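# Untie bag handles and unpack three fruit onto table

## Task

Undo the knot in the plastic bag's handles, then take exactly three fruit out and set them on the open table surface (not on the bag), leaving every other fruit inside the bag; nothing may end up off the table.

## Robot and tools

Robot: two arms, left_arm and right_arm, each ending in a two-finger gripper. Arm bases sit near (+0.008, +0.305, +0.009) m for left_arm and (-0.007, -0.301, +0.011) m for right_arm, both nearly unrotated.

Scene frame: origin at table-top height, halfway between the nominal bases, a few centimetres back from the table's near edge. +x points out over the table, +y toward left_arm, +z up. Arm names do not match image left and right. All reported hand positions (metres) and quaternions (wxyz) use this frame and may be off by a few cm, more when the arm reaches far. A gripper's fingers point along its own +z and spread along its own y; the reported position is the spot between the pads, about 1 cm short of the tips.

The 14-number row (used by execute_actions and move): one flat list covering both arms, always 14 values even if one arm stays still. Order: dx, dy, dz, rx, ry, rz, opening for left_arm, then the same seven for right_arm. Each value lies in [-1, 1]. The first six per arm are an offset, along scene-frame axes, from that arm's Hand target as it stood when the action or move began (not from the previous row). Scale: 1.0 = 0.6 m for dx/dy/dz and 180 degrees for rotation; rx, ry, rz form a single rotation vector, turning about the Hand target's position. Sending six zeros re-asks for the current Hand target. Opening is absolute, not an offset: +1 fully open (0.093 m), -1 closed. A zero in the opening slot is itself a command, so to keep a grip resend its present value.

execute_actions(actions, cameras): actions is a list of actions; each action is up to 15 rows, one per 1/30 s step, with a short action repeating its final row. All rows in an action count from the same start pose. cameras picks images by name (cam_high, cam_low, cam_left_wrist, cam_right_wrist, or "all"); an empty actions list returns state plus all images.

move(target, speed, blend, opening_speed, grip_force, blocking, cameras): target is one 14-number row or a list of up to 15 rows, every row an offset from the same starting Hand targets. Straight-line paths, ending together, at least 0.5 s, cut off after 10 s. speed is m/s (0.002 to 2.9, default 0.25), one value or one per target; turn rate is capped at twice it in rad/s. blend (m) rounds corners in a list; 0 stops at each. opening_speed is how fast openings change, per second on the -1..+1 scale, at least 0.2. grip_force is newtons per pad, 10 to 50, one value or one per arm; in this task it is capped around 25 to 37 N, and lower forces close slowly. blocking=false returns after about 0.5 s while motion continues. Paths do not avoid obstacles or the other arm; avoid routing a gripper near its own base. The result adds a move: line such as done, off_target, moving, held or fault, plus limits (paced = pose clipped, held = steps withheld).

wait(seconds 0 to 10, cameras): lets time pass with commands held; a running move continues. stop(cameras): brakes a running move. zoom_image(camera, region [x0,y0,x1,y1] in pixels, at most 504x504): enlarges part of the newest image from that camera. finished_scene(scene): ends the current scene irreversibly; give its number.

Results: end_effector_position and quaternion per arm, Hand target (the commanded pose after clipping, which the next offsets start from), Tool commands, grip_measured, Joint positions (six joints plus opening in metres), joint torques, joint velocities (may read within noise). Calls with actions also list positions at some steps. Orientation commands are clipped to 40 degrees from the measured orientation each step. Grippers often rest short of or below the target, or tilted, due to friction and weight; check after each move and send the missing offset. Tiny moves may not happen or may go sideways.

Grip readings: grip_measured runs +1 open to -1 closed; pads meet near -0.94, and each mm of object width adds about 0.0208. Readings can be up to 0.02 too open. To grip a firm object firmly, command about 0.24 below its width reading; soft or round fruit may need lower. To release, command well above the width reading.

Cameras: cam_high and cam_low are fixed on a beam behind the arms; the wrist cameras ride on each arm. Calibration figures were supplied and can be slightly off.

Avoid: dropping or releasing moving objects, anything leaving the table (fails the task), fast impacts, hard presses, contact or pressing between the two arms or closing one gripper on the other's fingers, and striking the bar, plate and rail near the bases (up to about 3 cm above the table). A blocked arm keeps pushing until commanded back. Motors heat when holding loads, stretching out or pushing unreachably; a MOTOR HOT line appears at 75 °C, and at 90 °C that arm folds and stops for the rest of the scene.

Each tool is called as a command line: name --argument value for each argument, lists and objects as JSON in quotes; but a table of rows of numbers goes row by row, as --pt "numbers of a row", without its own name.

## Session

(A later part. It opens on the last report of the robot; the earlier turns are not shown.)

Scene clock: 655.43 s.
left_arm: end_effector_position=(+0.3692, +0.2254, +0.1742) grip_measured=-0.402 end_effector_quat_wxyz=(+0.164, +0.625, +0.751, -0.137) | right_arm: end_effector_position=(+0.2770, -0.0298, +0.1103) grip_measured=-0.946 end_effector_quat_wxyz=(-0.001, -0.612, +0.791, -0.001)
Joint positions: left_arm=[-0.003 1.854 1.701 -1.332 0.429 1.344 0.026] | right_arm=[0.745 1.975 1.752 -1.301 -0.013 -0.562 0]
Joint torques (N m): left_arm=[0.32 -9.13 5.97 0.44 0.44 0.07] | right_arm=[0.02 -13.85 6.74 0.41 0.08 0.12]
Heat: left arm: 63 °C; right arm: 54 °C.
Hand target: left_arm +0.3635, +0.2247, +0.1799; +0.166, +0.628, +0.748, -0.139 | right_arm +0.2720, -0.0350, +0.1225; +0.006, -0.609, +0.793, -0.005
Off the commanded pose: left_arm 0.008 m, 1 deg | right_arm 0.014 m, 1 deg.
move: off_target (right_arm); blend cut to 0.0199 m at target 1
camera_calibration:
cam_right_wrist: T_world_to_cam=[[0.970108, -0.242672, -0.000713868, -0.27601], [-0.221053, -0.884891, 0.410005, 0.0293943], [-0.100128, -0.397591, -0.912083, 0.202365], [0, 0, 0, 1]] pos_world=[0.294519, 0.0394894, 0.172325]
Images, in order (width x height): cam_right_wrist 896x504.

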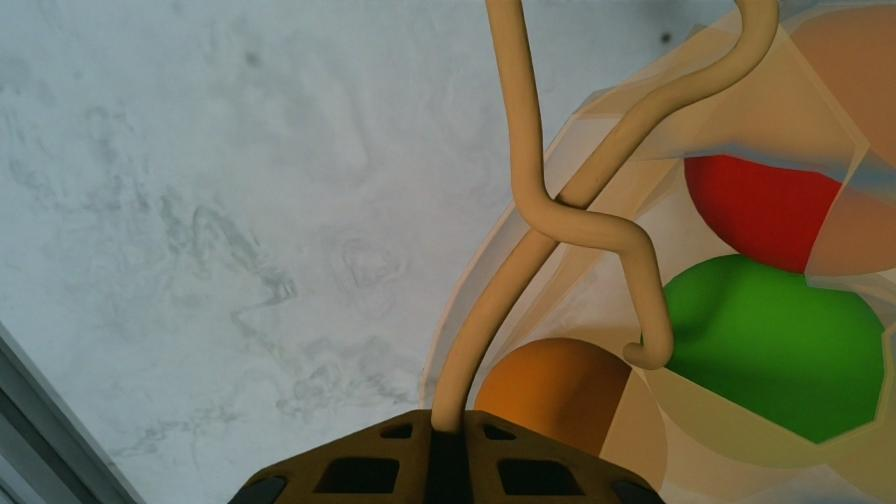

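move --pt "0 0 0 0 0 0 -0.4 -0.03 -0.005 -0.12 0 0 0 -1" --pt "0 0 0 0 0 0 -0.4 -0.03 -0.005 -0.12 0 0 0 -0.5" --speed 0.08 --cameras '["cam_right_wrist"]'

move --target '[0,0,0,0,0,0,-0.4,-0.01,-0.03,0.21,0,0,0,-0.5]' --speed 0.12 --cameras '["cam_right_wrist", "cam_high"]'

Scene clock: 671.33 s.
left_arm: end_effector_position=(+0.3692, +0.2254, +0.1742) grip_measured=-0.402 end_effector_quat_wxyz=(+0.164, +0.625, +0.751, -0.137) | right_arm: end_effector_position=(+0.2534, -0.0390, +0.0408) grip_measured=-0.502 end_effector_quat_wxyz=(-0.013, -0.610, +0.792, -0.001)
Joint positions: left_arm=[-0.003 1.854 1.701 -1.332 0.429 1.344 0.026] | right_arm=[0.774 1.955 1.441 -1.034 -0.013 -0.53 0.021]
Joint torques (N m): left_arm=[0.29 -9.17 5.9 0.44 0.43 0.06] | right_arm=[0.29 -12.9 6.42 0.67 0.13 0.08]
Heat: left arm: 63 °C; right arm: 54 °C.
Hand target: left_arm +0.3635, +0.2247, +0.1799; +0.166, +0.628, +0.748, -0.139 | right_arm +0.2538, -0.0380, +0.0505; +0.006, -0.609, +0.793, -0.005
Off the commanded pose: left_arm 0.008 m, 1 deg | right_arm 0.010 m, 2 deg.
move: done
camera_calibration:
cam_right_wrist: T_world_to_cam=[[0.968965, -0.246819, -0.0137093, -0.254768], [-0.217475, -0.877505, 0.427421, 0.0432229], [-0.117526, -0.411174, -0.903949, 0.136531], [0, 0, 0, 1]] pos_world=[0.272307, 0.0311846, 0.10145]
Images, in order (width x height): cam_right_wrist 896x504.

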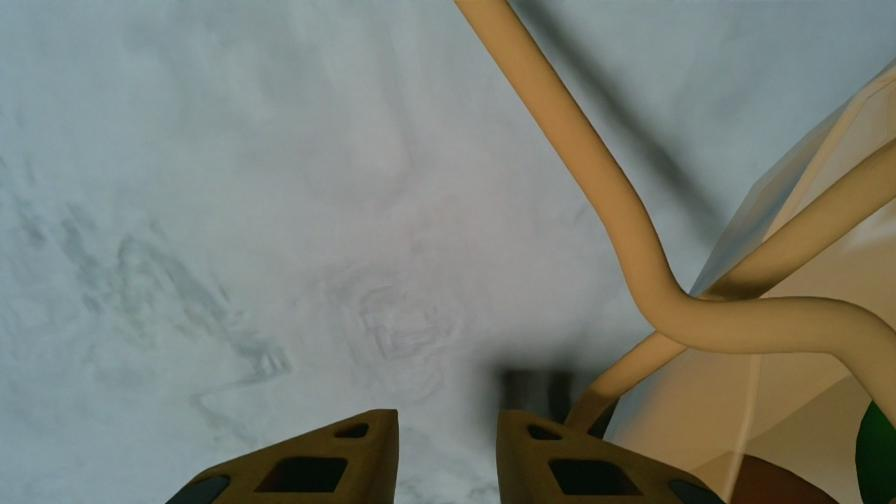

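Scene clock: 673.20 s.
left_arm: end_effector_position=(+0.3692, +0.2254, +0.1742) grip_measured=-0.402 end_effector_quat_wxyz=(+0.164, +0.625, +0.751, -0.137) | right_arm: end_effector_position=(+0.2455, -0.0516, +0.1585) grip_measured=-0.502 end_effector_quat_wxyz=(-0.012, -0.610, +0.793, -0.001)
Joint positions: left_arm=[-0.003 1.854 1.701 -1.332 0.429 1.344 0.026] | right_arm=[0.76 1.847 1.764 -1.463 -0.013 -0.543 0.021]
Joint torques (N m): left_arm=[0.31 -9.14 5.91 0.44 0.44 0.07] | right_arm=[-0.95 -11.49 10.96 0.23 0.08 -0.09]
Heat: left arm: 63 °C; right arm: 54 °C.
Hand target: left_arm +0.3635, +0.2247, +0.1799; +0.166, +0.628, +0.748, -0.139 | right_arm +0.2479, -0.0560, +0.1766; +0.006, -0.609, +0.793, -0.005
Off the commanded pose: left_arm 0.008 m, 1 deg | right_arm 0.019 m, 2 deg.
move: off_target (right_arm)
camera_calibration:
cam_right_wrist: T_world_to_cam=[[0.968698, -0.247924, -0.0125798, -0.248789], [-0.219086, -0.877651, 0.426297, -0.0193136], [-0.11673, -0.410197, -0.904496, 0.236756], [0, 0, 0, 1]] pos_world=[0.264406, 0.0184852, 0.219248]
Images, in order (width x height): cam_high 896x504, cam_right_wrist 896x504.

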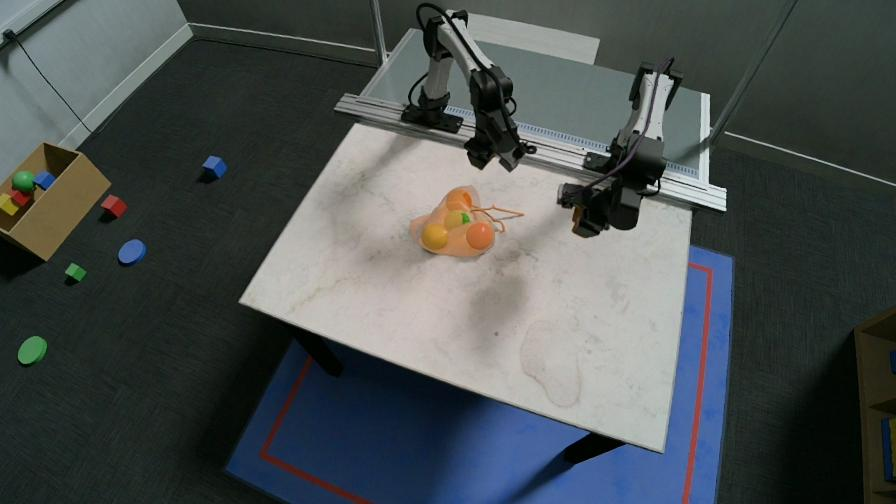

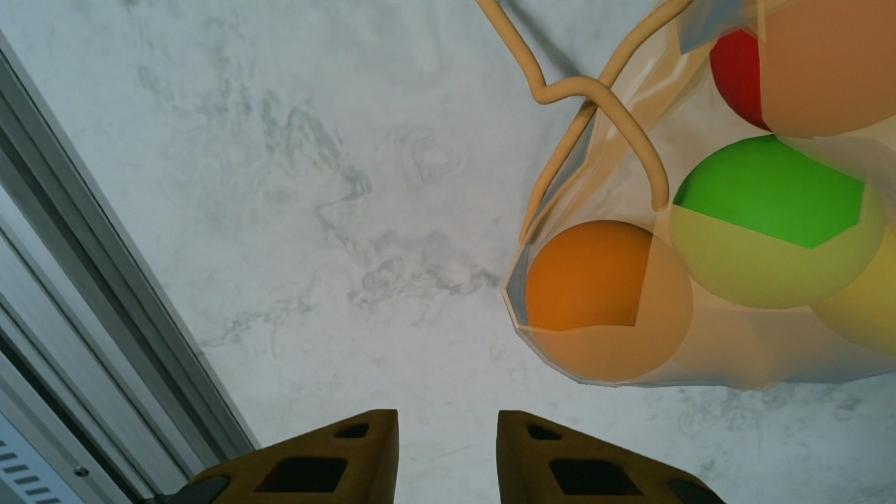

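move --target '[0,0,0,0,0,0,-0.4,0.118,0.085,-0.095,0,0,-0.2556,-0.5]' --speed 0.15 --cameras '["cam_right_wrist"]'

Scene clock: 696.80 s.
left_arm: end_effector_position=(+0.3692, +0.2254, +0.1742) grip_measured=-0.402 end_effector_quat_wxyz=(+0.164, +0.625, +0.751, -0.137) | right_arm: end_effector_position=(+0.3102, -0.0047, +0.1178) grip_measured=-0.502 end_effector_quat_wxyz=(-0.005, -0.260, +0.966, -0.004)
Joint positions: left_arm=[-0.003 1.854 1.701 -1.332 0.429 1.344 0.026] | right_arm=[0.736 2.177 2.094 -1.452 -0.011 0.218 0.021]
Joint torques (N m): left_arm=[0.36 -9.17 5.85 0.45 0.47 0.07] | right_arm=[-0.94 -9.84 11.19 0.51 0.16 0.1]
Heat: left arm: 63 °C; right arm: 59 °C.
Hand target: left_arm +0.3635, +0.2247, +0.1799; +0.166, +0.628, +0.748, -0.139 | right_arm +0.3187, -0.0051, +0.1196; +0.003, -0.251, +0.968, -0.007
Off the commanded pose: left_arm 0.008 m, 1 deg | right_arm 0.009 m, 1 deg.
move: done
camera_calibration:
cam_right_wrist: T_world_to_cam=[[0.510293, -0.859985, 0.00507942, -0.163055], [-0.782241, -0.461691, 0.418258, 0.231003], [-0.357351, -0.217408, -0.908314, 0.302681], [0, 0, 0, 1]] pos_world=[0.372069, 0.0322321, 0.179139]
Images, in order (width x height): cam_right_wrist 896x504.

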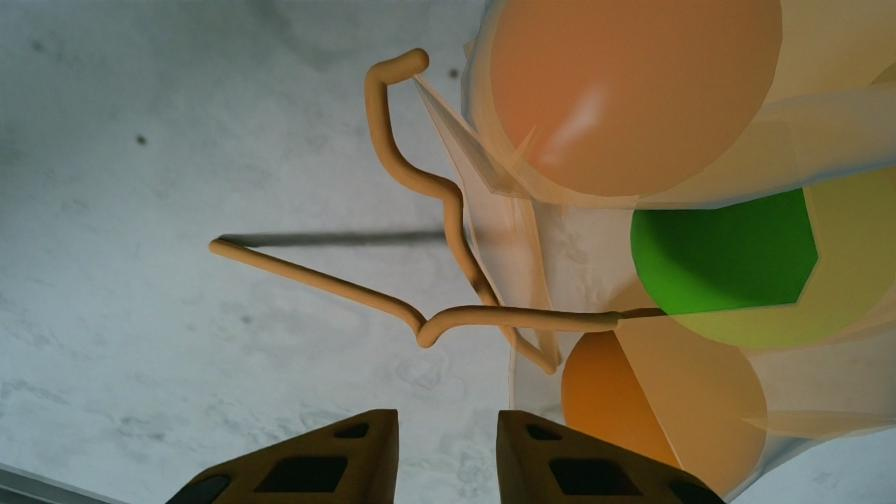

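zoom_image --camera "cam_right_wrist" --region '[340, 160, 640, 400]'

Scaled by 1.680 from the camera's 896x504 image, which has a finer 1280x720 frame.

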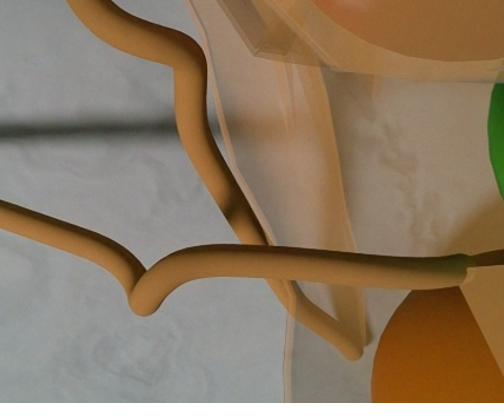

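move --target '[0,0,0,0,0,0,-0.4,0.0205,0.011,-0.083,0,0,0,-0.5]' --speed 0.12 --cameras '["cam_right_wrist"]'

Scene clock: 733.40 s.
left_arm: end_effector_position=(+0.3692, +0.2254, +0.1742) grip_measured=-0.402 end_effector_quat_wxyz=(+0.164, +0.625, +0.751, -0.137) | right_arm: end_effector_position=(+0.3264, +0.0060, +0.0761) grip_measured=-0.502 end_effector_quat_wxyz=(+0.003, -0.257, +0.966, +0.000)
Joint positions: left_arm=[-0.003 1.854 1.701 -1.332 0.429 1.344 0.026] | right_arm=[0.73 2.242 2.037 -1.311 -0.011 0.218 0.021]
Joint torques (N m): left_arm=[0.36 -9.24 5.89 0.44 0.45 0.06] | right_arm=[-0.9 -10.84 7.36 0.74 0.14 0.04]
Heat: left arm: 63 °C; right arm: 60 °C.
Hand target: left_arm +0.3635, +0.2247, +0.1799; +0.166, +0.628, +0.748, -0.139 | right_arm +0.3310, +0.0016, +0.0698; +0.004, -0.251, +0.968, -0.007
Off the commanded pose: left_arm 0.008 m, 1 deg | right_arm 0.009 m, 1 deg.
move: done
camera_calibration:
cam_right_wrist: T_world_to_cam=[[0.505202, -0.862999, 0.00163446, -0.159968], [-0.790598, -0.462058, 0.401817, 0.270047], [-0.346013, -0.204291, -0.915719, 0.2698], [0, 0, 0, 1]] pos_world=[0.387669, 0.0418432, 0.138813]
Images, in order (width x height): cam_right_wrist 896x504.

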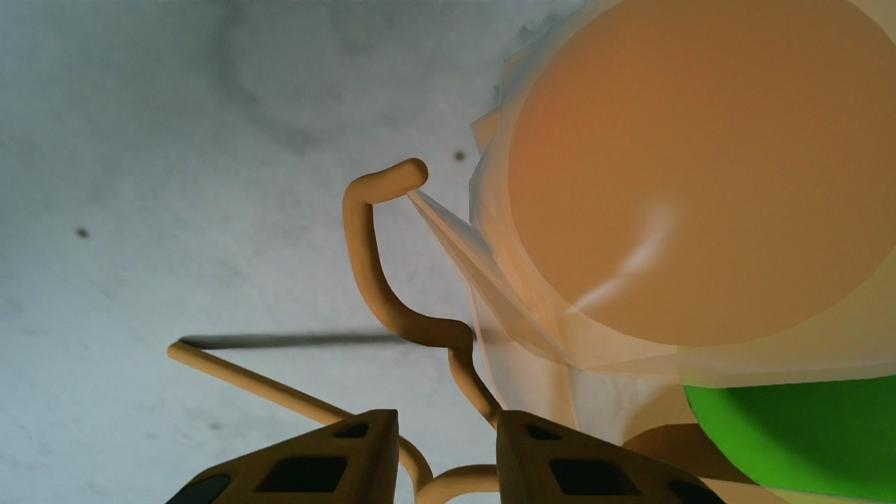

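move --target '[0,0,0,0,0,0,-0.4,0.0185,0.003,-0.03,0,0,0,-0.5]' --speed 0.1 --cameras '["cam_right_wrist"]'

Scene clock: 745.47 s.
left_arm: end_effector_position=(+0.3692, +0.2254, +0.1742) grip_measured=-0.402 end_effector_quat_wxyz=(+0.164, +0.625, +0.751, -0.137) | right_arm: end_effector_position=(+0.3349, +0.0050, +0.0558) grip_measured=-0.502 end_effector_quat_wxyz=(-0.002, -0.252, +0.968, -0.003)
Joint positions: left_arm=[-0.003 1.854 1.701 -1.332 0.429 1.344 0.026] | right_arm=[0.716 2.289 2.037 -1.277 -0.011 0.216 0.021]
Joint torques (N m): left_arm=[0.35 -9.17 5.91 0.44 0.45 0.06] | right_arm=[-0.85 -10.76 9.01 0.73 0.17 -0.1]
Heat: left arm: 64 °C; right arm: 58 °C.
Hand target: left_arm +0.3635, +0.2247, +0.1799; +0.166, +0.628, +0.748, -0.139 | right_arm +0.3421, +0.0033, +0.0518; +0.004, -0.251, +0.968, -0.007
Off the commanded pose: left_arm 0.008 m, 1 deg | right_arm 0.008 m, 1 deg.
move: done
camera_calibration:
cam_right_wrist: T_world_to_cam=[[0.495134, -0.868803, 0.00488296, -0.1619], [-0.792205, -0.449159, 0.413119, 0.284293], [-0.356726, -0.208418, -0.910664, 0.257271], [0, 0, 0, 1]] pos_world=[0.397156, 0.0406531, 0.117631]
Images, in order (width x height): cam_right_wrist 896x504.

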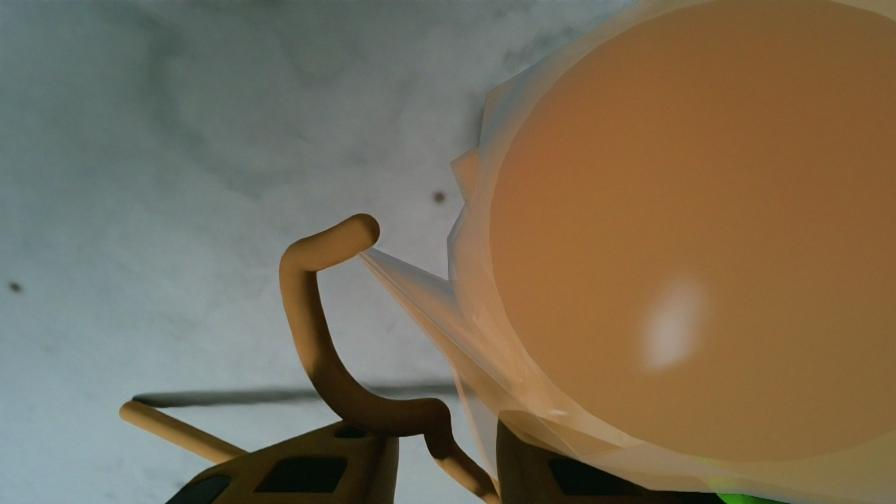

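move --target '[0,0,0,0,0,0,-0.4,0,0,0,0,0,0,-1]' --speed 0.1 --cameras '["cam_right_wrist"]'

Scene clock: 750.00 s.
left_arm: end_effector_position=(+0.3692, +0.2254, +0.1742) grip_measured=-0.402 end_effector_quat_wxyz=(+0.164, +0.625, +0.751, -0.137) | right_arm: end_effector_position=(+0.3351, +0.0052, +0.0558) grip_measured=-0.956 end_effector_quat_wxyz=(-0.002, -0.252, +0.968, -0.003)
Joint positions: left_arm=[-0.003 1.854 1.701 -1.332 0.429 1.344 0.026] | right_arm=[0.716 2.289 2.037 -1.276 -0.011 0.216 0]
Joint torques (N m): left_arm=[0.32 -9.18 5.93 0.45 0.46 0.07] | right_arm=[-0.87 -10.7 8.96 0.67 0.15 -0.08]
Heat: left arm: 64 °C; right arm: 57 °C.
Hand target: left_arm +0.3635, +0.2247, +0.1799; +0.166, +0.628, +0.748, -0.139 | right_arm +0.3421, +0.0033, +0.0518; +0.004, -0.251, +0.968, -0.007
Off the commanded pose: left_arm 0.008 m, 1 deg | right_arm 0.008 m, 1 deg.
move: done
camera_calibration:
cam_right_wrist: T_world_to_cam=[[0.495211, -0.86876, 0.00460759, -0.161777], [-0.79252, -0.449568, 0.412068, 0.284688], [-0.355917, -0.207713, -0.911141, 0.257144], [0, 0, 0, 1]] pos_world=[0.397256, 0.0408533, 0.117729]
Images, in order (width x height): cam_right_wrist 896x504.

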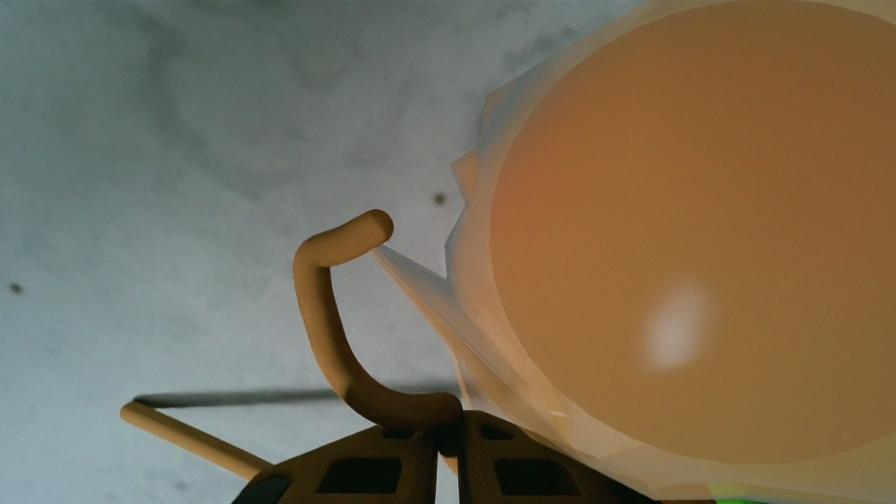

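move --pt "0 0 0 0 0 0 -0.4 0.03 0.03 0.05 0 0 0 -1" --pt "0 0 0 0 0 0 -0.4 0.06 0.11 0.06 0 0 0 -1" --speed 0.1 --blend 0.01 --cameras '["cam_right_wrist", "cam_high", "cam_low"]'

zoom_image --camera "cam_high" --region '[350, 130, 600, 280]'

Scene clock: 773.73 s.
left_arm: end_effector_position=(+0.3692, +0.2254, +0.1742) grip_measured=-0.402 end_effector_quat_wxyz=(+0.164, +0.625, +0.751, -0.137) | right_arm: end_effector_position=(+0.3773, +0.0706, +0.0892) grip_measured=-0.956 end_effector_quat_wxyz=(+0.066, -0.255, +0.964, +0.034)
Joint positions: left_arm=[-0.003 1.854 1.701 -1.332 0.429 1.344 0.026] | right_arm=[0.756 2.65 2.834 -1.558 -0.009 0.248 0]
Joint torques (N m): left_arm=[0.31 -9.14 5.86 0.45 0.45 0.07] | right_arm=[-0.06 -11.93 11.17 0.72 0.11 0.08]
Heat: left arm: 64 °C; right arm: 56 °C.
Hand target: left_arm +0.3635, +0.2247, +0.1799; +0.166, +0.628, +0.748, -0.139 | right_arm +0.3780, +0.0694, +0.0876; +0.003, -0.251, +0.968, -0.007
Off the commanded pose: left_arm 0.008 m, 1 deg | right_arm 0.002 m, 9 deg.
elbow stopped short (right arm): the move would have taken joint 3 (elbow) straighter than the controller allows.
move: off_target (right_arm)
camera_calibration:
cam_right_wrist: T_world_to_cam=[[0.504689, -0.862742, -0.031053, -0.12687], [-0.826498, -0.493252, 0.271299, 0.362277], [-0.249378, -0.111257, -0.961994, 0.273745], [0, 0, 0, 1]] pos_world=[0.431717, 0.0996936, 0.161116]
Images, in order (width x height): cam_high 896x504, cam_low 896x504, cam_right_wrist 896x504.

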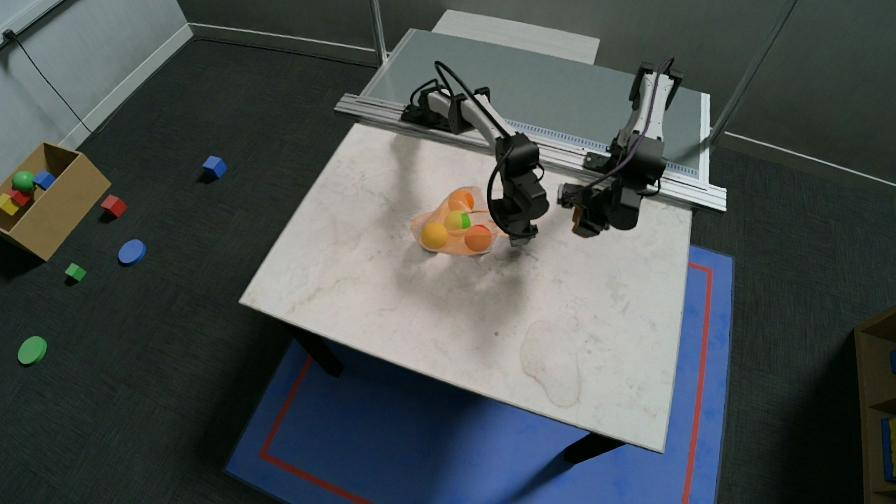

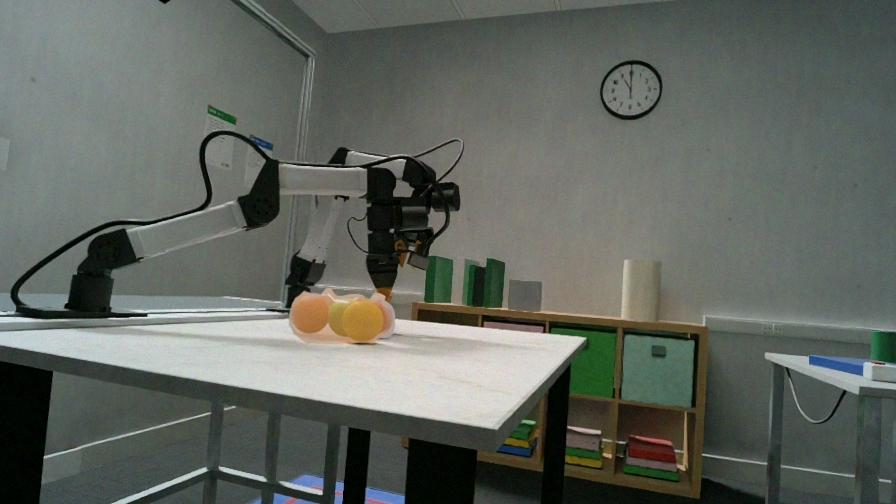

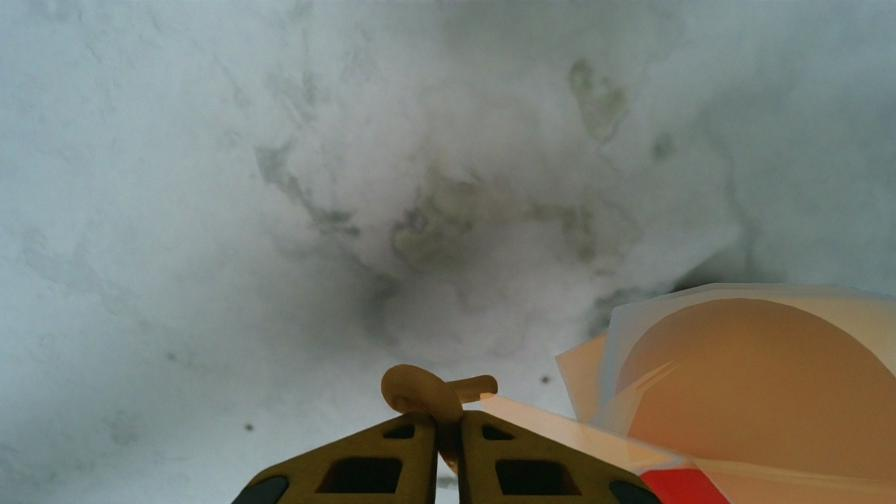

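Scaled by 2.016 from the camera's 896x504 image, which has a finer 1280x720 frame.

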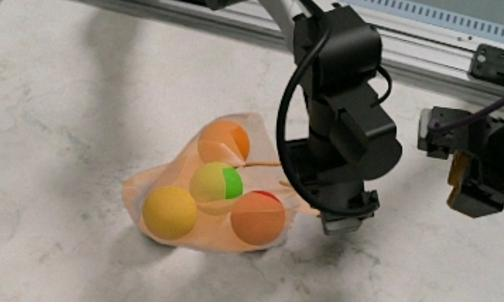

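move --pt "0 0 0 0 0 0 -0.4 -0.04 0.02 -0.085 0 0 0 -1" --pt "0 0 0 0 0 0 -0.4 -0.04 0.02 -0.085 0 0 0 -0.5" --speed 0.1 --cameras '["cam_right_wrist"]'

move --target '[0,0,0,0,0,0,-0.4,-0.08,-0.14,0.18,0,0,0,-0.5]' --speed 0.15 --cameras '["cam_right_wrist", "cam_high"]'

zoom_image --camera "cam_high" --region '[350, 130, 600, 280]'

Scene clock: 794.73 s.
left_arm: end_effector_position=(+0.3692, +0.2254, +0.1742) grip_measured=-0.402 end_effector_quat_wxyz=(+0.164, +0.625, +0.751, -0.137) | right_arm: end_effector_position=(+0.3558, +0.0827, +0.0394) grip_measured=-0.502 end_effector_quat_wxyz=(+0.022, -0.254, +0.967, +0.010)
Joint positions: left_arm=[-0.003 1.854 1.701 -1.332 0.429 1.344 0.026] | right_arm=[0.803 2.748 2.834 -1.561 -0.005 0.299 0.021]
Joint torques (N m): left_arm=[0.27 -9.16 5.9 0.44 0.45 0.07] | right_arm=[0.08 -12.57 10 0.45 0.15 0.1]
Heat: left arm: 64 °C; right arm: 58 °C.
Hand target: left_arm +0.3635, +0.2247, +0.1799; +0.166, +0.628, +0.748, -0.139 | right_arm +0.3542, +0.0814, +0.0368; +0.004, -0.251, +0.968, -0.007
Off the commanded pose: left_arm 0.008 m, 1 deg | right_arm 0.004 m, 3 deg.
joint sent to its limit (right arm) — joint 4 (wrist pitch), lower limit. The joint targets still meet the commanded pose.
move: off_target (right_arm); target 2's new opening was sent with right_arm's hand 0.004 m and 3 deg from that target
camera_calibration:
cam_right_wrist: T_world_to_cam=[[0.498975, -0.866577, -0.00829245, -0.10569], [-0.80541, -0.467245, 0.364686, 0.350676], [-0.319903, -0.175291, -0.931093, 0.251014], [0, 0, 0, 1]] pos_world=[0.415475, 0.116263, 0.104955]
Images, in order (width x height): cam_right_wrist 896x504.

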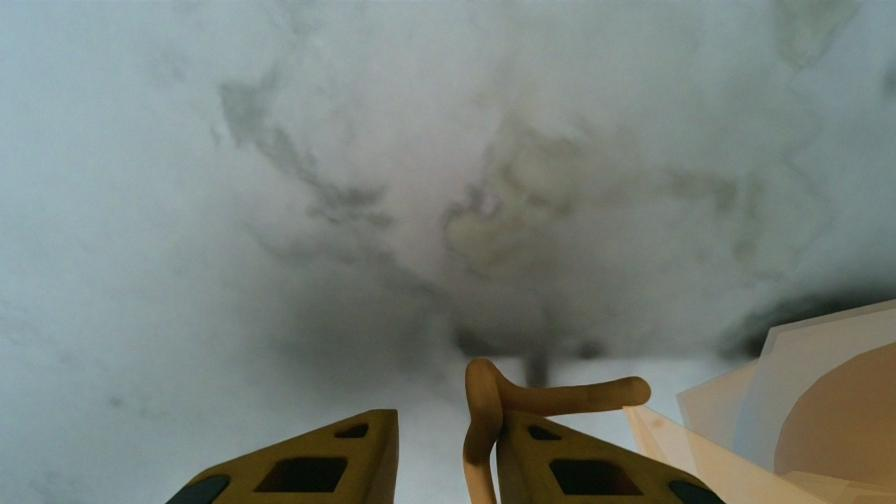

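Scene clock: 796.20 s.
left_arm: end_effector_position=(+0.3692, +0.2254, +0.1742) grip_measured=-0.402 end_effector_quat_wxyz=(+0.164, +0.625, +0.751, -0.137) | right_arm: end_effector_position=(+0.3099, +0.0075, +0.1322) grip_measured=-0.502 end_effector_quat_wxyz=(+0.002, -0.251, +0.968, -0.003)
Joint positions: left_arm=[-0.003 1.854 1.701 -1.332 0.429 1.344 0.026] | right_arm=[0.758 2.216 2.217 -1.522 -0.005 0.26 0.021]
Joint torques (N m): left_arm=[0.29 -9.14 5.89 0.46 0.45 0.08] | right_arm=[-0.69 -14.89 6.42 0.28 0.09 -0.08]
Heat: left arm: 64 °C; right arm: 58 °C.
Hand target: left_arm +0.3635, +0.2247, +0.1799; +0.166, +0.628, +0.748, -0.139 | right_arm +0.3061, -0.0026, +0.1447; +0.003, -0.251, +0.968, -0.007
Off the commanded pose: left_arm 0.008 m, 1 deg | right_arm 0.017 m, 0 deg.
move: off_target (right_arm)
camera_calibration:
cam_right_wrist: T_world_to_cam=[[0.493888, -0.869497, 0.00710345, -0.147677], [-0.796403, -0.44906, 0.405076, 0.236399], [-0.349022, -0.205719, -0.914256, 0.316464], [0, 0, 0, 1]] pos_world=[0.371658, 0.0428556, 0.194619]
Images, in order (width x height): cam_high 896x504, cam_right_wrist 896x504.

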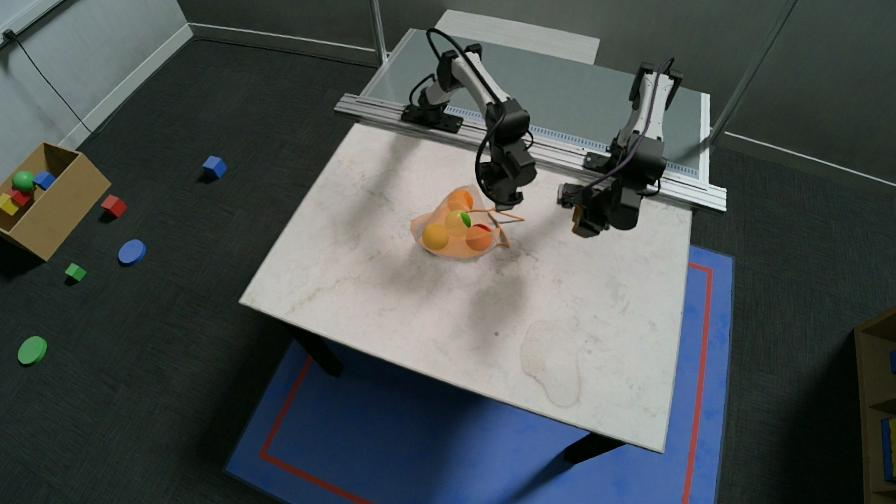

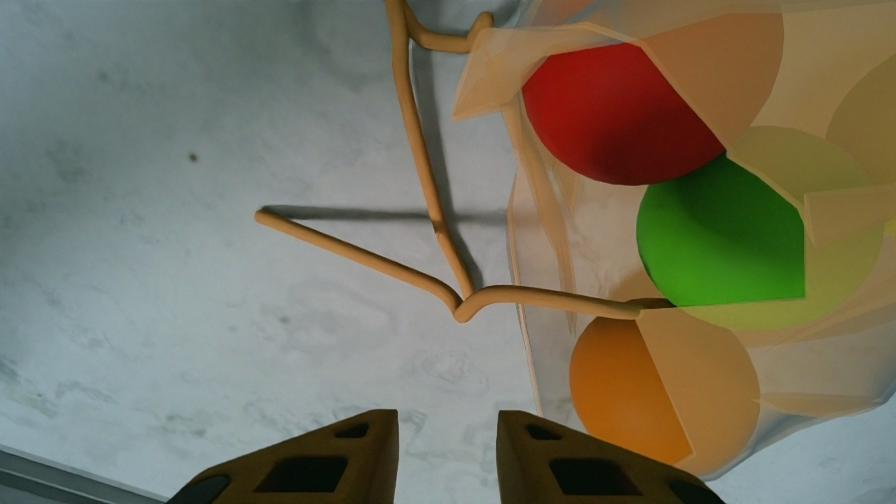

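Scaled by 2.016 from the camera's 896x504 image, which has a finer 1280x720 frame.

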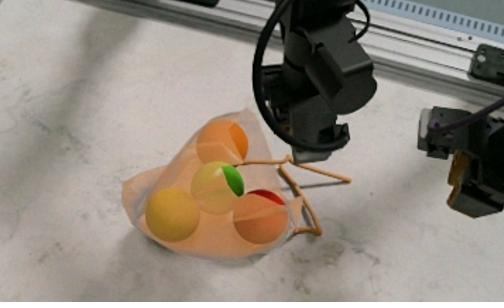

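move --target '[0,0,0,0,0,0,-0.4,0.043,-0.05,-0.03,0,0,0.461,-0.4]' --speed 0.2 --cameras '["cam_right_wrist"]'

Scene clock: 828.77 s.
left_arm: end_effector_position=(+0.3692, +0.2254, +0.1742) grip_measured=-0.402 end_effector_quat_wxyz=(+0.164, +0.625, +0.751, -0.137) | right_arm: end_effector_position=(+0.3305, -0.0309, +0.1108) grip_measured=-0.402 end_effector_quat_wxyz=(+0.016, +0.830, -0.558, +0.001)
Joint positions: left_arm=[-0.003 1.854 1.701 -1.332 0.429 1.344 0.026] | right_arm=[0.661 2.189 2.083 -1.448 -0.005 -1.288 0.026]
Joint torques (N m): left_arm=[0.32 -9.17 5.9 0.45 0.43 0.07] | right_arm=[-0.95 -15.71 6.54 0.59 -0.15 -0.1]
Heat: left arm: 64 °C; right arm: 55 °C.
Hand target: left_arm +0.3635, +0.2247, +0.1799; +0.166, +0.628, +0.748, -0.139 | right_arm +0.3320, -0.0327, +0.1268; -0.007, +0.829, -0.559, +0.003
Off the commanded pose: left_arm 0.008 m, 1 deg | right_arm 0.016 m, 3 deg.
move: off_target (right_arm)
camera_calibration:
cam_right_wrist: T_world_to_cam=[[0.922604, 0.384873, -0.025966, -0.290378], [0.358479, -0.83058, 0.42618, -0.151548], [0.142458, -0.402503, -0.904266, 0.126621], [0, 0, 0, 1]] pos_world=[0.304192, 0.0368516, 0.171546]
Images, in order (width x height): cam_right_wrist 896x504.

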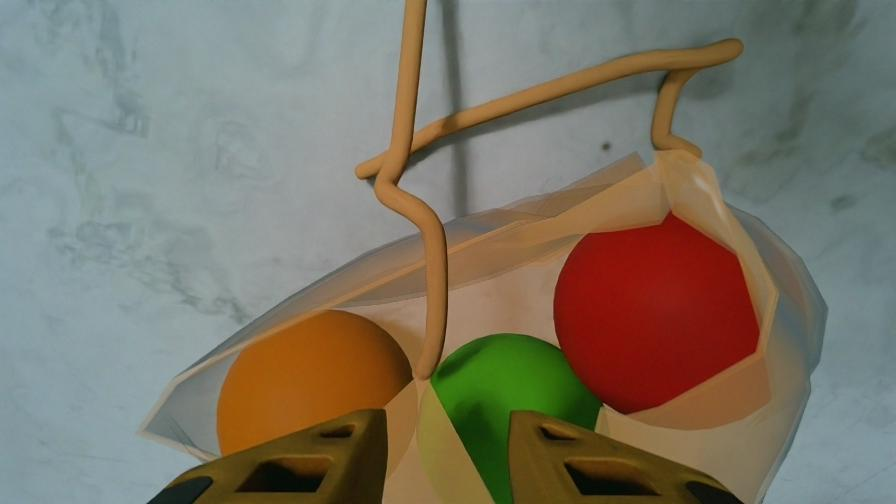

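move --target '[0,0,0,0,0,0,-0.4,-0.0142,0.018,-0.113,0,0,0,-0.55]' --speed 0.1 --cameras '["cam_right_wrist"]'

Scene clock: 843.40 s.
left_arm: end_effector_position=(+0.3692, +0.2254, +0.1742) grip_measured=-0.402 end_effector_quat_wxyz=(+0.164, +0.625, +0.751, -0.137) | right_arm: end_effector_position=(+0.3250, -0.0248, +0.0497) grip_measured=-0.548 end_effector_quat_wxyz=(+0.008, +0.831, -0.557, +0.003)
Joint positions: left_arm=[-0.003 1.854 1.701 -1.332 0.429 1.344 0.026] | right_arm=[0.682 2.178 1.823 -1.182 -0.005 -1.27 0.019]
Joint torques (N m): left_arm=[0.32 -9.17 5.85 0.44 0.45 0.07] | right_arm=[0.16 -14.28 6.46 0.65 -0.11 0.09]
Heat: left arm: 64 °C; right arm: 55 °C.
Hand target: left_arm +0.3635, +0.2247, +0.1799; +0.166, +0.628, +0.748, -0.139 | right_arm +0.3234, -0.0217, +0.0590; -0.007, +0.829, -0.559, +0.003
Off the commanded pose: left_arm 0.008 m, 1 deg | right_arm 0.010 m, 2 deg.
move: done
camera_calibration:
cam_right_wrist: T_world_to_cam=[[0.921383, 0.388519, -0.0102685, -0.289407], [0.356378, -0.834028, 0.421179, -0.117665], [0.155072, -0.391727, -0.90692, 0.0708493], [0, 0, 0, 1]] pos_world=[0.297601, 0.0420582, 0.110841]
Images, in order (width x height): cam_right_wrist 896x504.

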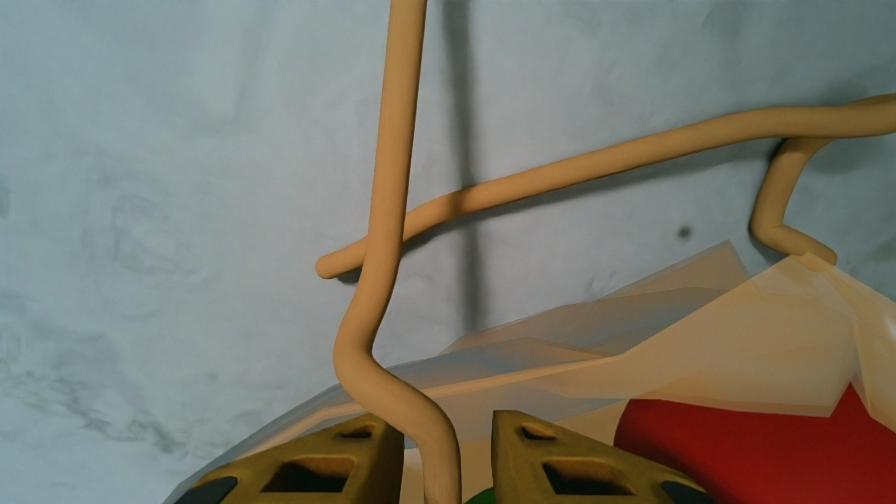

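move --target '[0,0,0,0,0,0,-0.4,0,0,0,0,0,0,-1]' --speed 0.1

move --target '[0,0,0,0,0,0,-0.4,0.01,-0.03,0.11,0,0,0,-1]' --speed 0.1 --cameras '["cam_right_wrist"]'

Scene clock: 858.73 s.
left_arm: end_effector_position=(+0.3692, +0.2254, +0.1742) grip_measured=-0.402 end_effector_quat_wxyz=(+0.164, +0.625, +0.751, -0.137) | right_arm: end_effector_position=(+0.3250, -0.0248, +0.0497) grip_measured=-0.938 end_effector_quat_wxyz=(+0.008, +0.830, -0.557, +0.003)
Joint positions: left_arm=[-0.003 1.854 1.701 -1.332 0.429 1.344 0.026] | right_arm=[0.682 2.178 1.823 -1.182 -0.005 -1.269 0]
Joint torques (N m): left_arm=[0.34 -9.25 5.94 0.46 0.43 0.08] | right_arm=[0.12 -14.28 6.52 0.61 -0.14 0.08]
Heat: left arm: 64 °C; right arm: 53 °C.
Hand target: left_arm +0.3635, +0.2247, +0.1799; +0.166, +0.628, +0.748, -0.139 | right_arm +0.3234, -0.0217, +0.0590; -0.007, +0.829, -0.559, +0.003
Off the commanded pose: left_arm 0.008 m, 1 deg | right_arm 0.010 m, 2 deg.
move: done

Scene clock: 860.17 s.
left_arm: end_effector_position=(+0.3692, +0.2254, +0.1742) grip_measured=-0.402 end_effector_quat_wxyz=(+0.164, +0.625, +0.751, -0.137) | right_arm: end_effector_position=(+0.3276, -0.0394, +0.1018) grip_measured=-0.938 end_effector_quat_wxyz=(+0.014, +0.829, -0.559, +0.002)
Joint positions: left_arm=[-0.003 1.854 1.701 -1.332 0.429 1.344 0.026] | right_arm=[0.649 2.143 1.973 -1.379 -0.006 -1.298 0]
Joint torques (N m): left_arm=[0.38 -9.1 5.94 0.45 0.45 0.07] | right_arm=[-0.81 -14.43 11.06 0.18 -0.17 -0.07]
Heat: left arm: 64 °C; right arm: 53 °C.
Hand target: left_arm +0.3635, +0.2247, +0.1799; +0.166, +0.628, +0.748, -0.139 | right_arm +0.3293, -0.0397, +0.1249; -0.007, +0.829, -0.559, +0.003
Off the commanded pose: left_arm 0.008 m, 1 deg | right_arm 0.023 m, 2 deg.
move: off_target (right_arm)
camera_calibration:
cam_right_wrist: T_world_to_cam=[[0.923093, 0.38397, -0.0216206, -0.285229], [0.356169, -0.832344, 0.424673, -0.152878], [0.145066, -0.399713, -0.905089, 0.114782], [0, 0, 0, 1]] pos_world=[0.301092, 0.028152, 0.162644]
Images, in order (width x height): cam_right_wrist 896x504.

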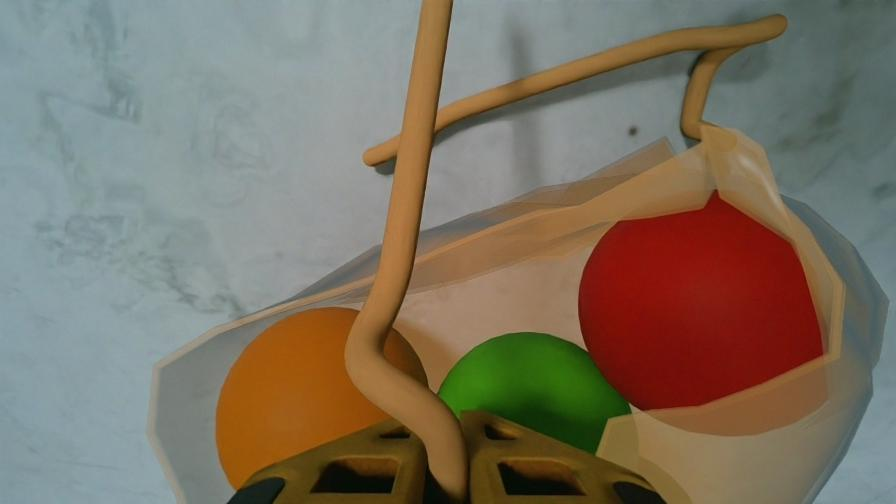

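move --pt "0 0 0 0 0 0 -0.4 -0.008 0.015 -0.095 0 0 0 -1" --pt "0 0 0 0 0 0 -0.4 -0.008 0.015 -0.095 0 0 0 -0.5" --speed 0.12

move --pt "0 0 0 0 0 0 -0.4 0 0 0.1 0 0 0 -0.5" --pt "0 0 0 0 0 0 -0.4 -0.05 0.09 0.12 0 0 0 -0.5" --speed 0.15 --blend 0.03 --cameras '["cam_right_wrist"]'

Scene clock: 886.10 s.
left_arm: end_effector_position=(+0.3692, +0.2254, +0.1742) grip_measured=-0.402 end_effector_quat_wxyz=(+0.164, +0.625, +0.751, -0.137) | right_arm: end_effector_position=(+0.3270, -0.0335, +0.0631) grip_measured=-0.502 end_effector_quat_wxyz=(+0.003, +0.830, -0.557, +0.005)
Joint positions: left_arm=[-0.003 1.854 1.701 -1.332 0.429 1.344 0.026] | right_arm=[0.663 2.143 1.819 -1.203 -0.006 -1.288 0.021]
Joint torques (N m): left_arm=[0.31 -9.17 5.94 0.44 0.43 0.07] | right_arm=[0.02 -13.11 6.42 0.66 -0.14 0.08]
Heat: left arm: 64 °C; right arm: 56 °C.
Hand target: left_arm +0.3635, +0.2247, +0.1799; +0.166, +0.628, +0.748, -0.139 | right_arm +0.3246, -0.0308, +0.0680; -0.007, +0.829, -0.559, +0.003
Off the commanded pose: left_arm 0.008 m, 1 deg | right_arm 0.006 m, 1 deg.
move: done

Scene clock: 887.73 s.
left_arm: end_effector_position=(+0.3692, +0.2254, +0.1742) grip_measured=-0.402 end_effector_quat_wxyz=(+0.164, +0.625, +0.751, -0.137) | right_arm: end_effector_position=(+0.2935, +0.0244, +0.1381) grip_measured=-0.502 end_effector_quat_wxyz=(-0.012, +0.833, -0.553, +0.004)
Joint positions: left_arm=[-0.003 1.854 1.701 -1.332 0.429 1.344 0.026] | right_arm=[0.812 2.191 2.2 -1.505 -0.006 -1.148 0.021]
Joint torques (N m): left_arm=[0.35 -9.2 5.86 0.45 0.47 0.07] | right_arm=[-0.66 -9.84 11.1 0.3 -0.05 0.12]
Heat: left arm: 64 °C; right arm: 56 °C.
Hand target: left_arm +0.3635, +0.2247, +0.1799; +0.166, +0.628, +0.748, -0.139 | right_arm +0.2946, +0.0233, +0.1401; -0.007, +0.829, -0.559, +0.003
Off the commanded pose: left_arm 0.008 m, 1 deg | right_arm 0.002 m, 1 deg.
move: done
camera_calibration:
cam_right_wrist: T_world_to_cam=[[0.917923, 0.395979, 0.0248392, -0.282663], [0.353545, -0.844756, 0.401738, -0.0988907], [0.180063, -0.359983, -0.915418, 0.168303], [0, 0, 0, 1]] pos_world=[0.264121, 0.0889766, 0.200817]
Images, in order (width x height): cam_right_wrist 896x504.

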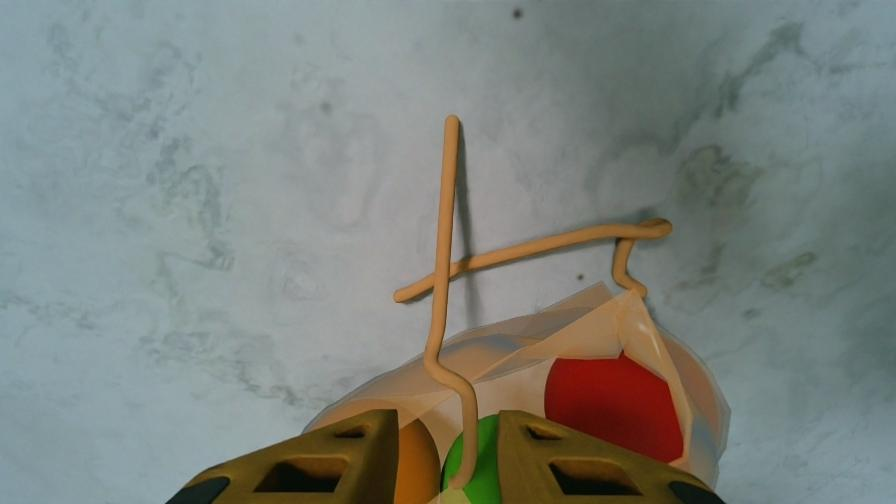

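move --target '[0,0,0,0,0,0,-0.4,-0.0083,0.035,-0.15,0,0,0,-0.45]' --speed 0.15 --cameras '["cam_right_wrist"]'

Scene clock: 899.97 s.
left_arm: end_effector_position=(+0.3692, +0.2254, +0.1742) grip_measured=-0.402 end_effector_quat_wxyz=(+0.164, +0.625, +0.751, -0.137) | right_arm: end_effector_position=(+0.2910, +0.0435, +0.0565) grip_measured=-0.452 end_effector_quat_wxyz=(-0.011, +0.831, -0.557, +0.003)
Joint positions: left_arm=[-0.003 1.854 1.701 -1.332 0.429 1.344 0.026] | right_arm=[0.847 2.238 1.953 -1.215 -0.006 -1.105 0.024]
Joint torques (N m): left_arm=[0.39 -9.13 5.86 0.44 0.47 0.06] | right_arm=[0.03 -10.95 7.13 0.74 -0.04 0.08]
Heat: left arm: 64 °C; right arm: 57 °C.
Hand target: left_arm +0.3635, +0.2247, +0.1799; +0.166, +0.628, +0.748, -0.139 | right_arm +0.2896, +0.0442, +0.0499; -0.007, +0.829, -0.559, +0.003
Off the commanded pose: left_arm 0.008 m, 1 deg | right_arm 0.007 m, 0 deg.
move: done
camera_calibration:
cam_right_wrist: T_world_to_cam=[[0.921354, 0.388168, 0.0207912, -0.286354], [0.348017, -0.847517, 0.400749, -0.0471672], [0.173179, -0.361996, -0.915952, 0.103017], [0, 0, 0, 1]] pos_world=[0.262409, 0.10847, 0.119214]
Images, in order (width x height): cam_right_wrist 896x504.

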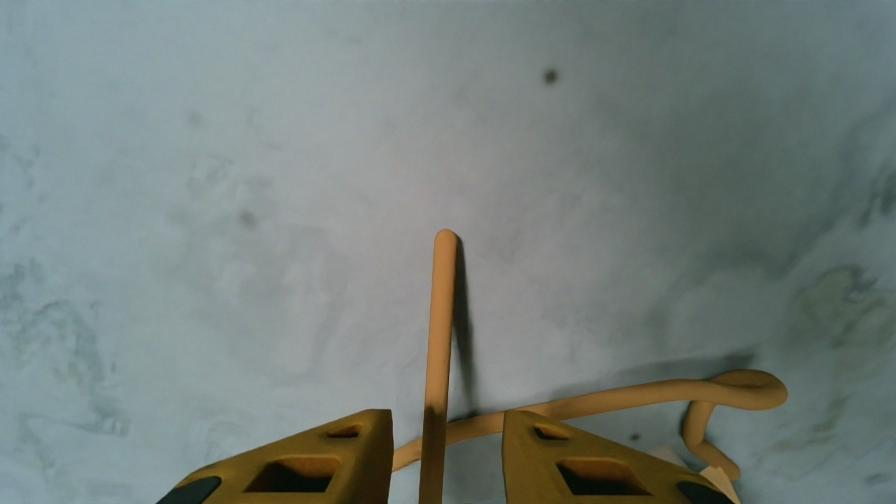

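move --pt "0 0 0 0 0 0 -0.4 -0.008 0.018 -0.052 0 0 0 -0.45" --pt "0 0 0 0 0 0 -0.4 -0.008 0.018 -0.052 0 0 0 -1" --speed 0.1 --cameras '["cam_right_wrist"]'

Scene clock: 913.33 s.
left_arm: end_effector_position=(+0.3692, +0.2254, +0.1742) grip_measured=-0.402 end_effector_quat_wxyz=(+0.164, +0.625, +0.751, -0.137) | right_arm: end_effector_position=(+0.2871, +0.0555, +0.0275) grip_measured=-0.959 end_effector_quat_wxyz=(-0.014, +0.830, -0.557, +0.002)
Joint positions: left_arm=[-0.003 1.854 1.701 -1.332 0.429 1.344 0.026] | right_arm=[0.871 2.279 1.909 -1.122 -0.006 -1.08 0]
Joint torques (N m): left_arm=[0.34 -9.16 5.91 0.44 0.45 0.05] | right_arm=[0.25 -10.69 6.87 0.75 0.01 0.09]
Heat: left arm: 64 °C; right arm: 56 °C.
Hand target: left_arm +0.3635, +0.2247, +0.1799; +0.166, +0.628, +0.748, -0.139 | right_arm +0.2848, +0.0550, +0.0188; -0.007, +0.829, -0.559, +0.003
Off the commanded pose: left_arm 0.008 m, 1 deg | right_arm 0.009 m, 1 deg.
move: done
camera_calibration:
cam_right_wrist: T_world_to_cam=[[0.921735, 0.387001, 0.0252087, -0.286936], [0.3461, -0.850165, 0.39678, -0.0233061], [0.174986, -0.357001, -0.917567, 0.080788], [0, 0, 0, 1]] pos_world=[0.258408, 0.120072, 0.0906091]
Images, in order (width x height): cam_right_wrist 896x504.

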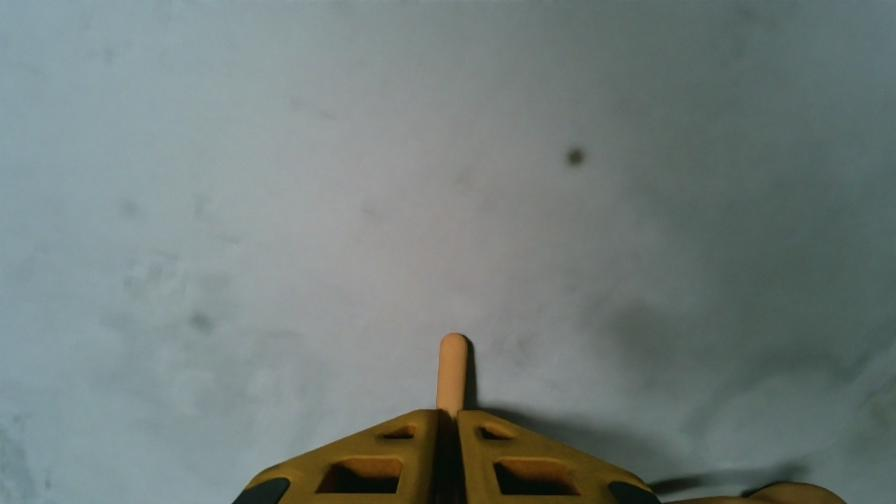

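move --pt "0 0 0 0 0 0 -0.4 0.025 -0.058 0.202 0 0 0 -1" --pt "0 0 0 0 0 0 -0.4 0.1 -0.225 0.227 0 0 -0.417 -1" --pt "0 0 0 0 0 0 -0.4 0.15 -0.358 0.168 0 0 -0.833 -1" --speed '[0.2,0.25,0.25]' --blend '[0.03,0.03,0]' --cameras '["cam_right_wrist","cam_high"]'

zoom_image --camera "cam_high" --region '[350, 130, 600, 280]'

Scene clock: 940.60 s.
left_arm: end_effector_position=(+0.3692, +0.2254, +0.1742) grip_measured=-0.402 end_effector_quat_wxyz=(+0.164, +0.625, +0.751, -0.137) | right_arm: end_effector_position=(+0.3739, -0.1578, +0.1049) grip_measured=-0.958 end_effector_quat_wxyz=(-0.016, +0.316, +0.948, -0.025)
Joint positions: left_arm=[-0.003 1.854 1.701 -1.332 0.429 1.344 0.026] | right_arm=[0.338 2.107 1.915 -1.395 -0.013 0.988 0]
Joint torques (N m): left_arm=[0.31 -9.14 5.9 0.44 0.45 0.07] | right_arm=[-0.94 -15.06 6.53 0.51 -0.02 0.08]
Heat: left arm: 64 °C; right arm: 55 °C.
Hand target: left_arm +0.3635, +0.2247, +0.1799; +0.166, +0.628, +0.748, -0.139 | right_arm +0.3749, -0.1598, +0.1196; -0.001, +0.324, +0.946, -0.008
Off the commanded pose: left_arm 0.008 m, 1 deg | right_arm 0.015 m, 3 deg.
move: off_target (right_arm)
camera_calibration:
cam_right_wrist: T_world_to_cam=[[-0.590228, -0.805219, 0.0570286, 0.0874823], [-0.716808, 0.55529, 0.42171, 0.351228], [-0.371237, 0.208027, -0.904935, 0.352467], [0, 0, 0, 1]] pos_world=[0.434246, -0.197913, 0.165854]
Images, in order (width x height): cam_high 896x504, cam_right_wrist 896x504.

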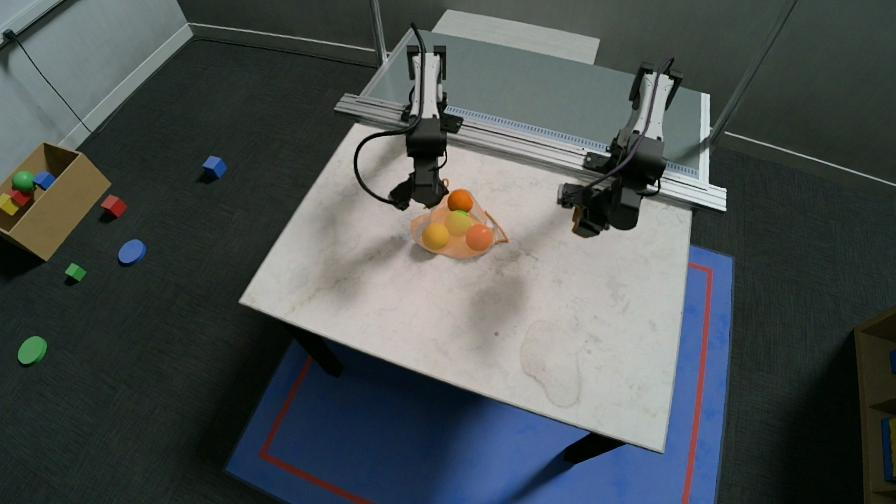

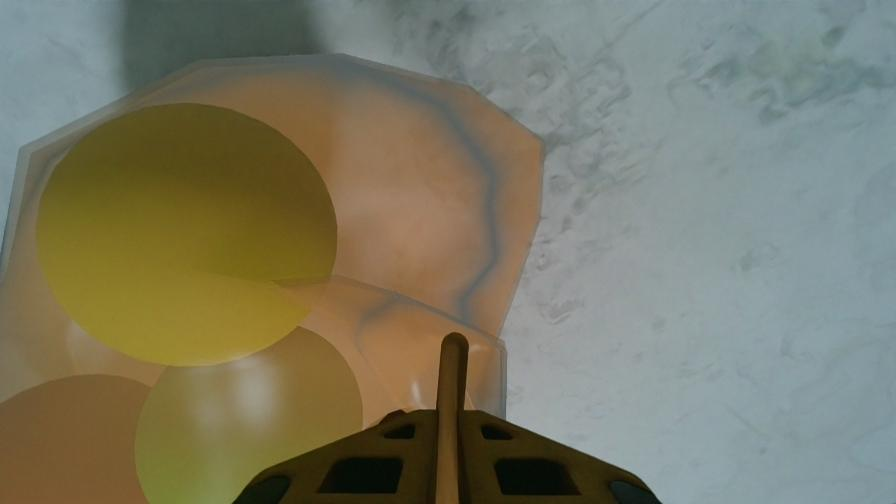

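Scaled by 2.016 from the camera's 896x504 image, which has a finer 1280x720 frame.

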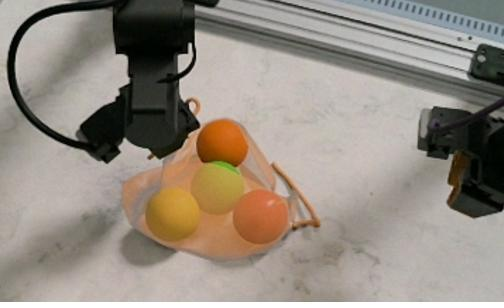

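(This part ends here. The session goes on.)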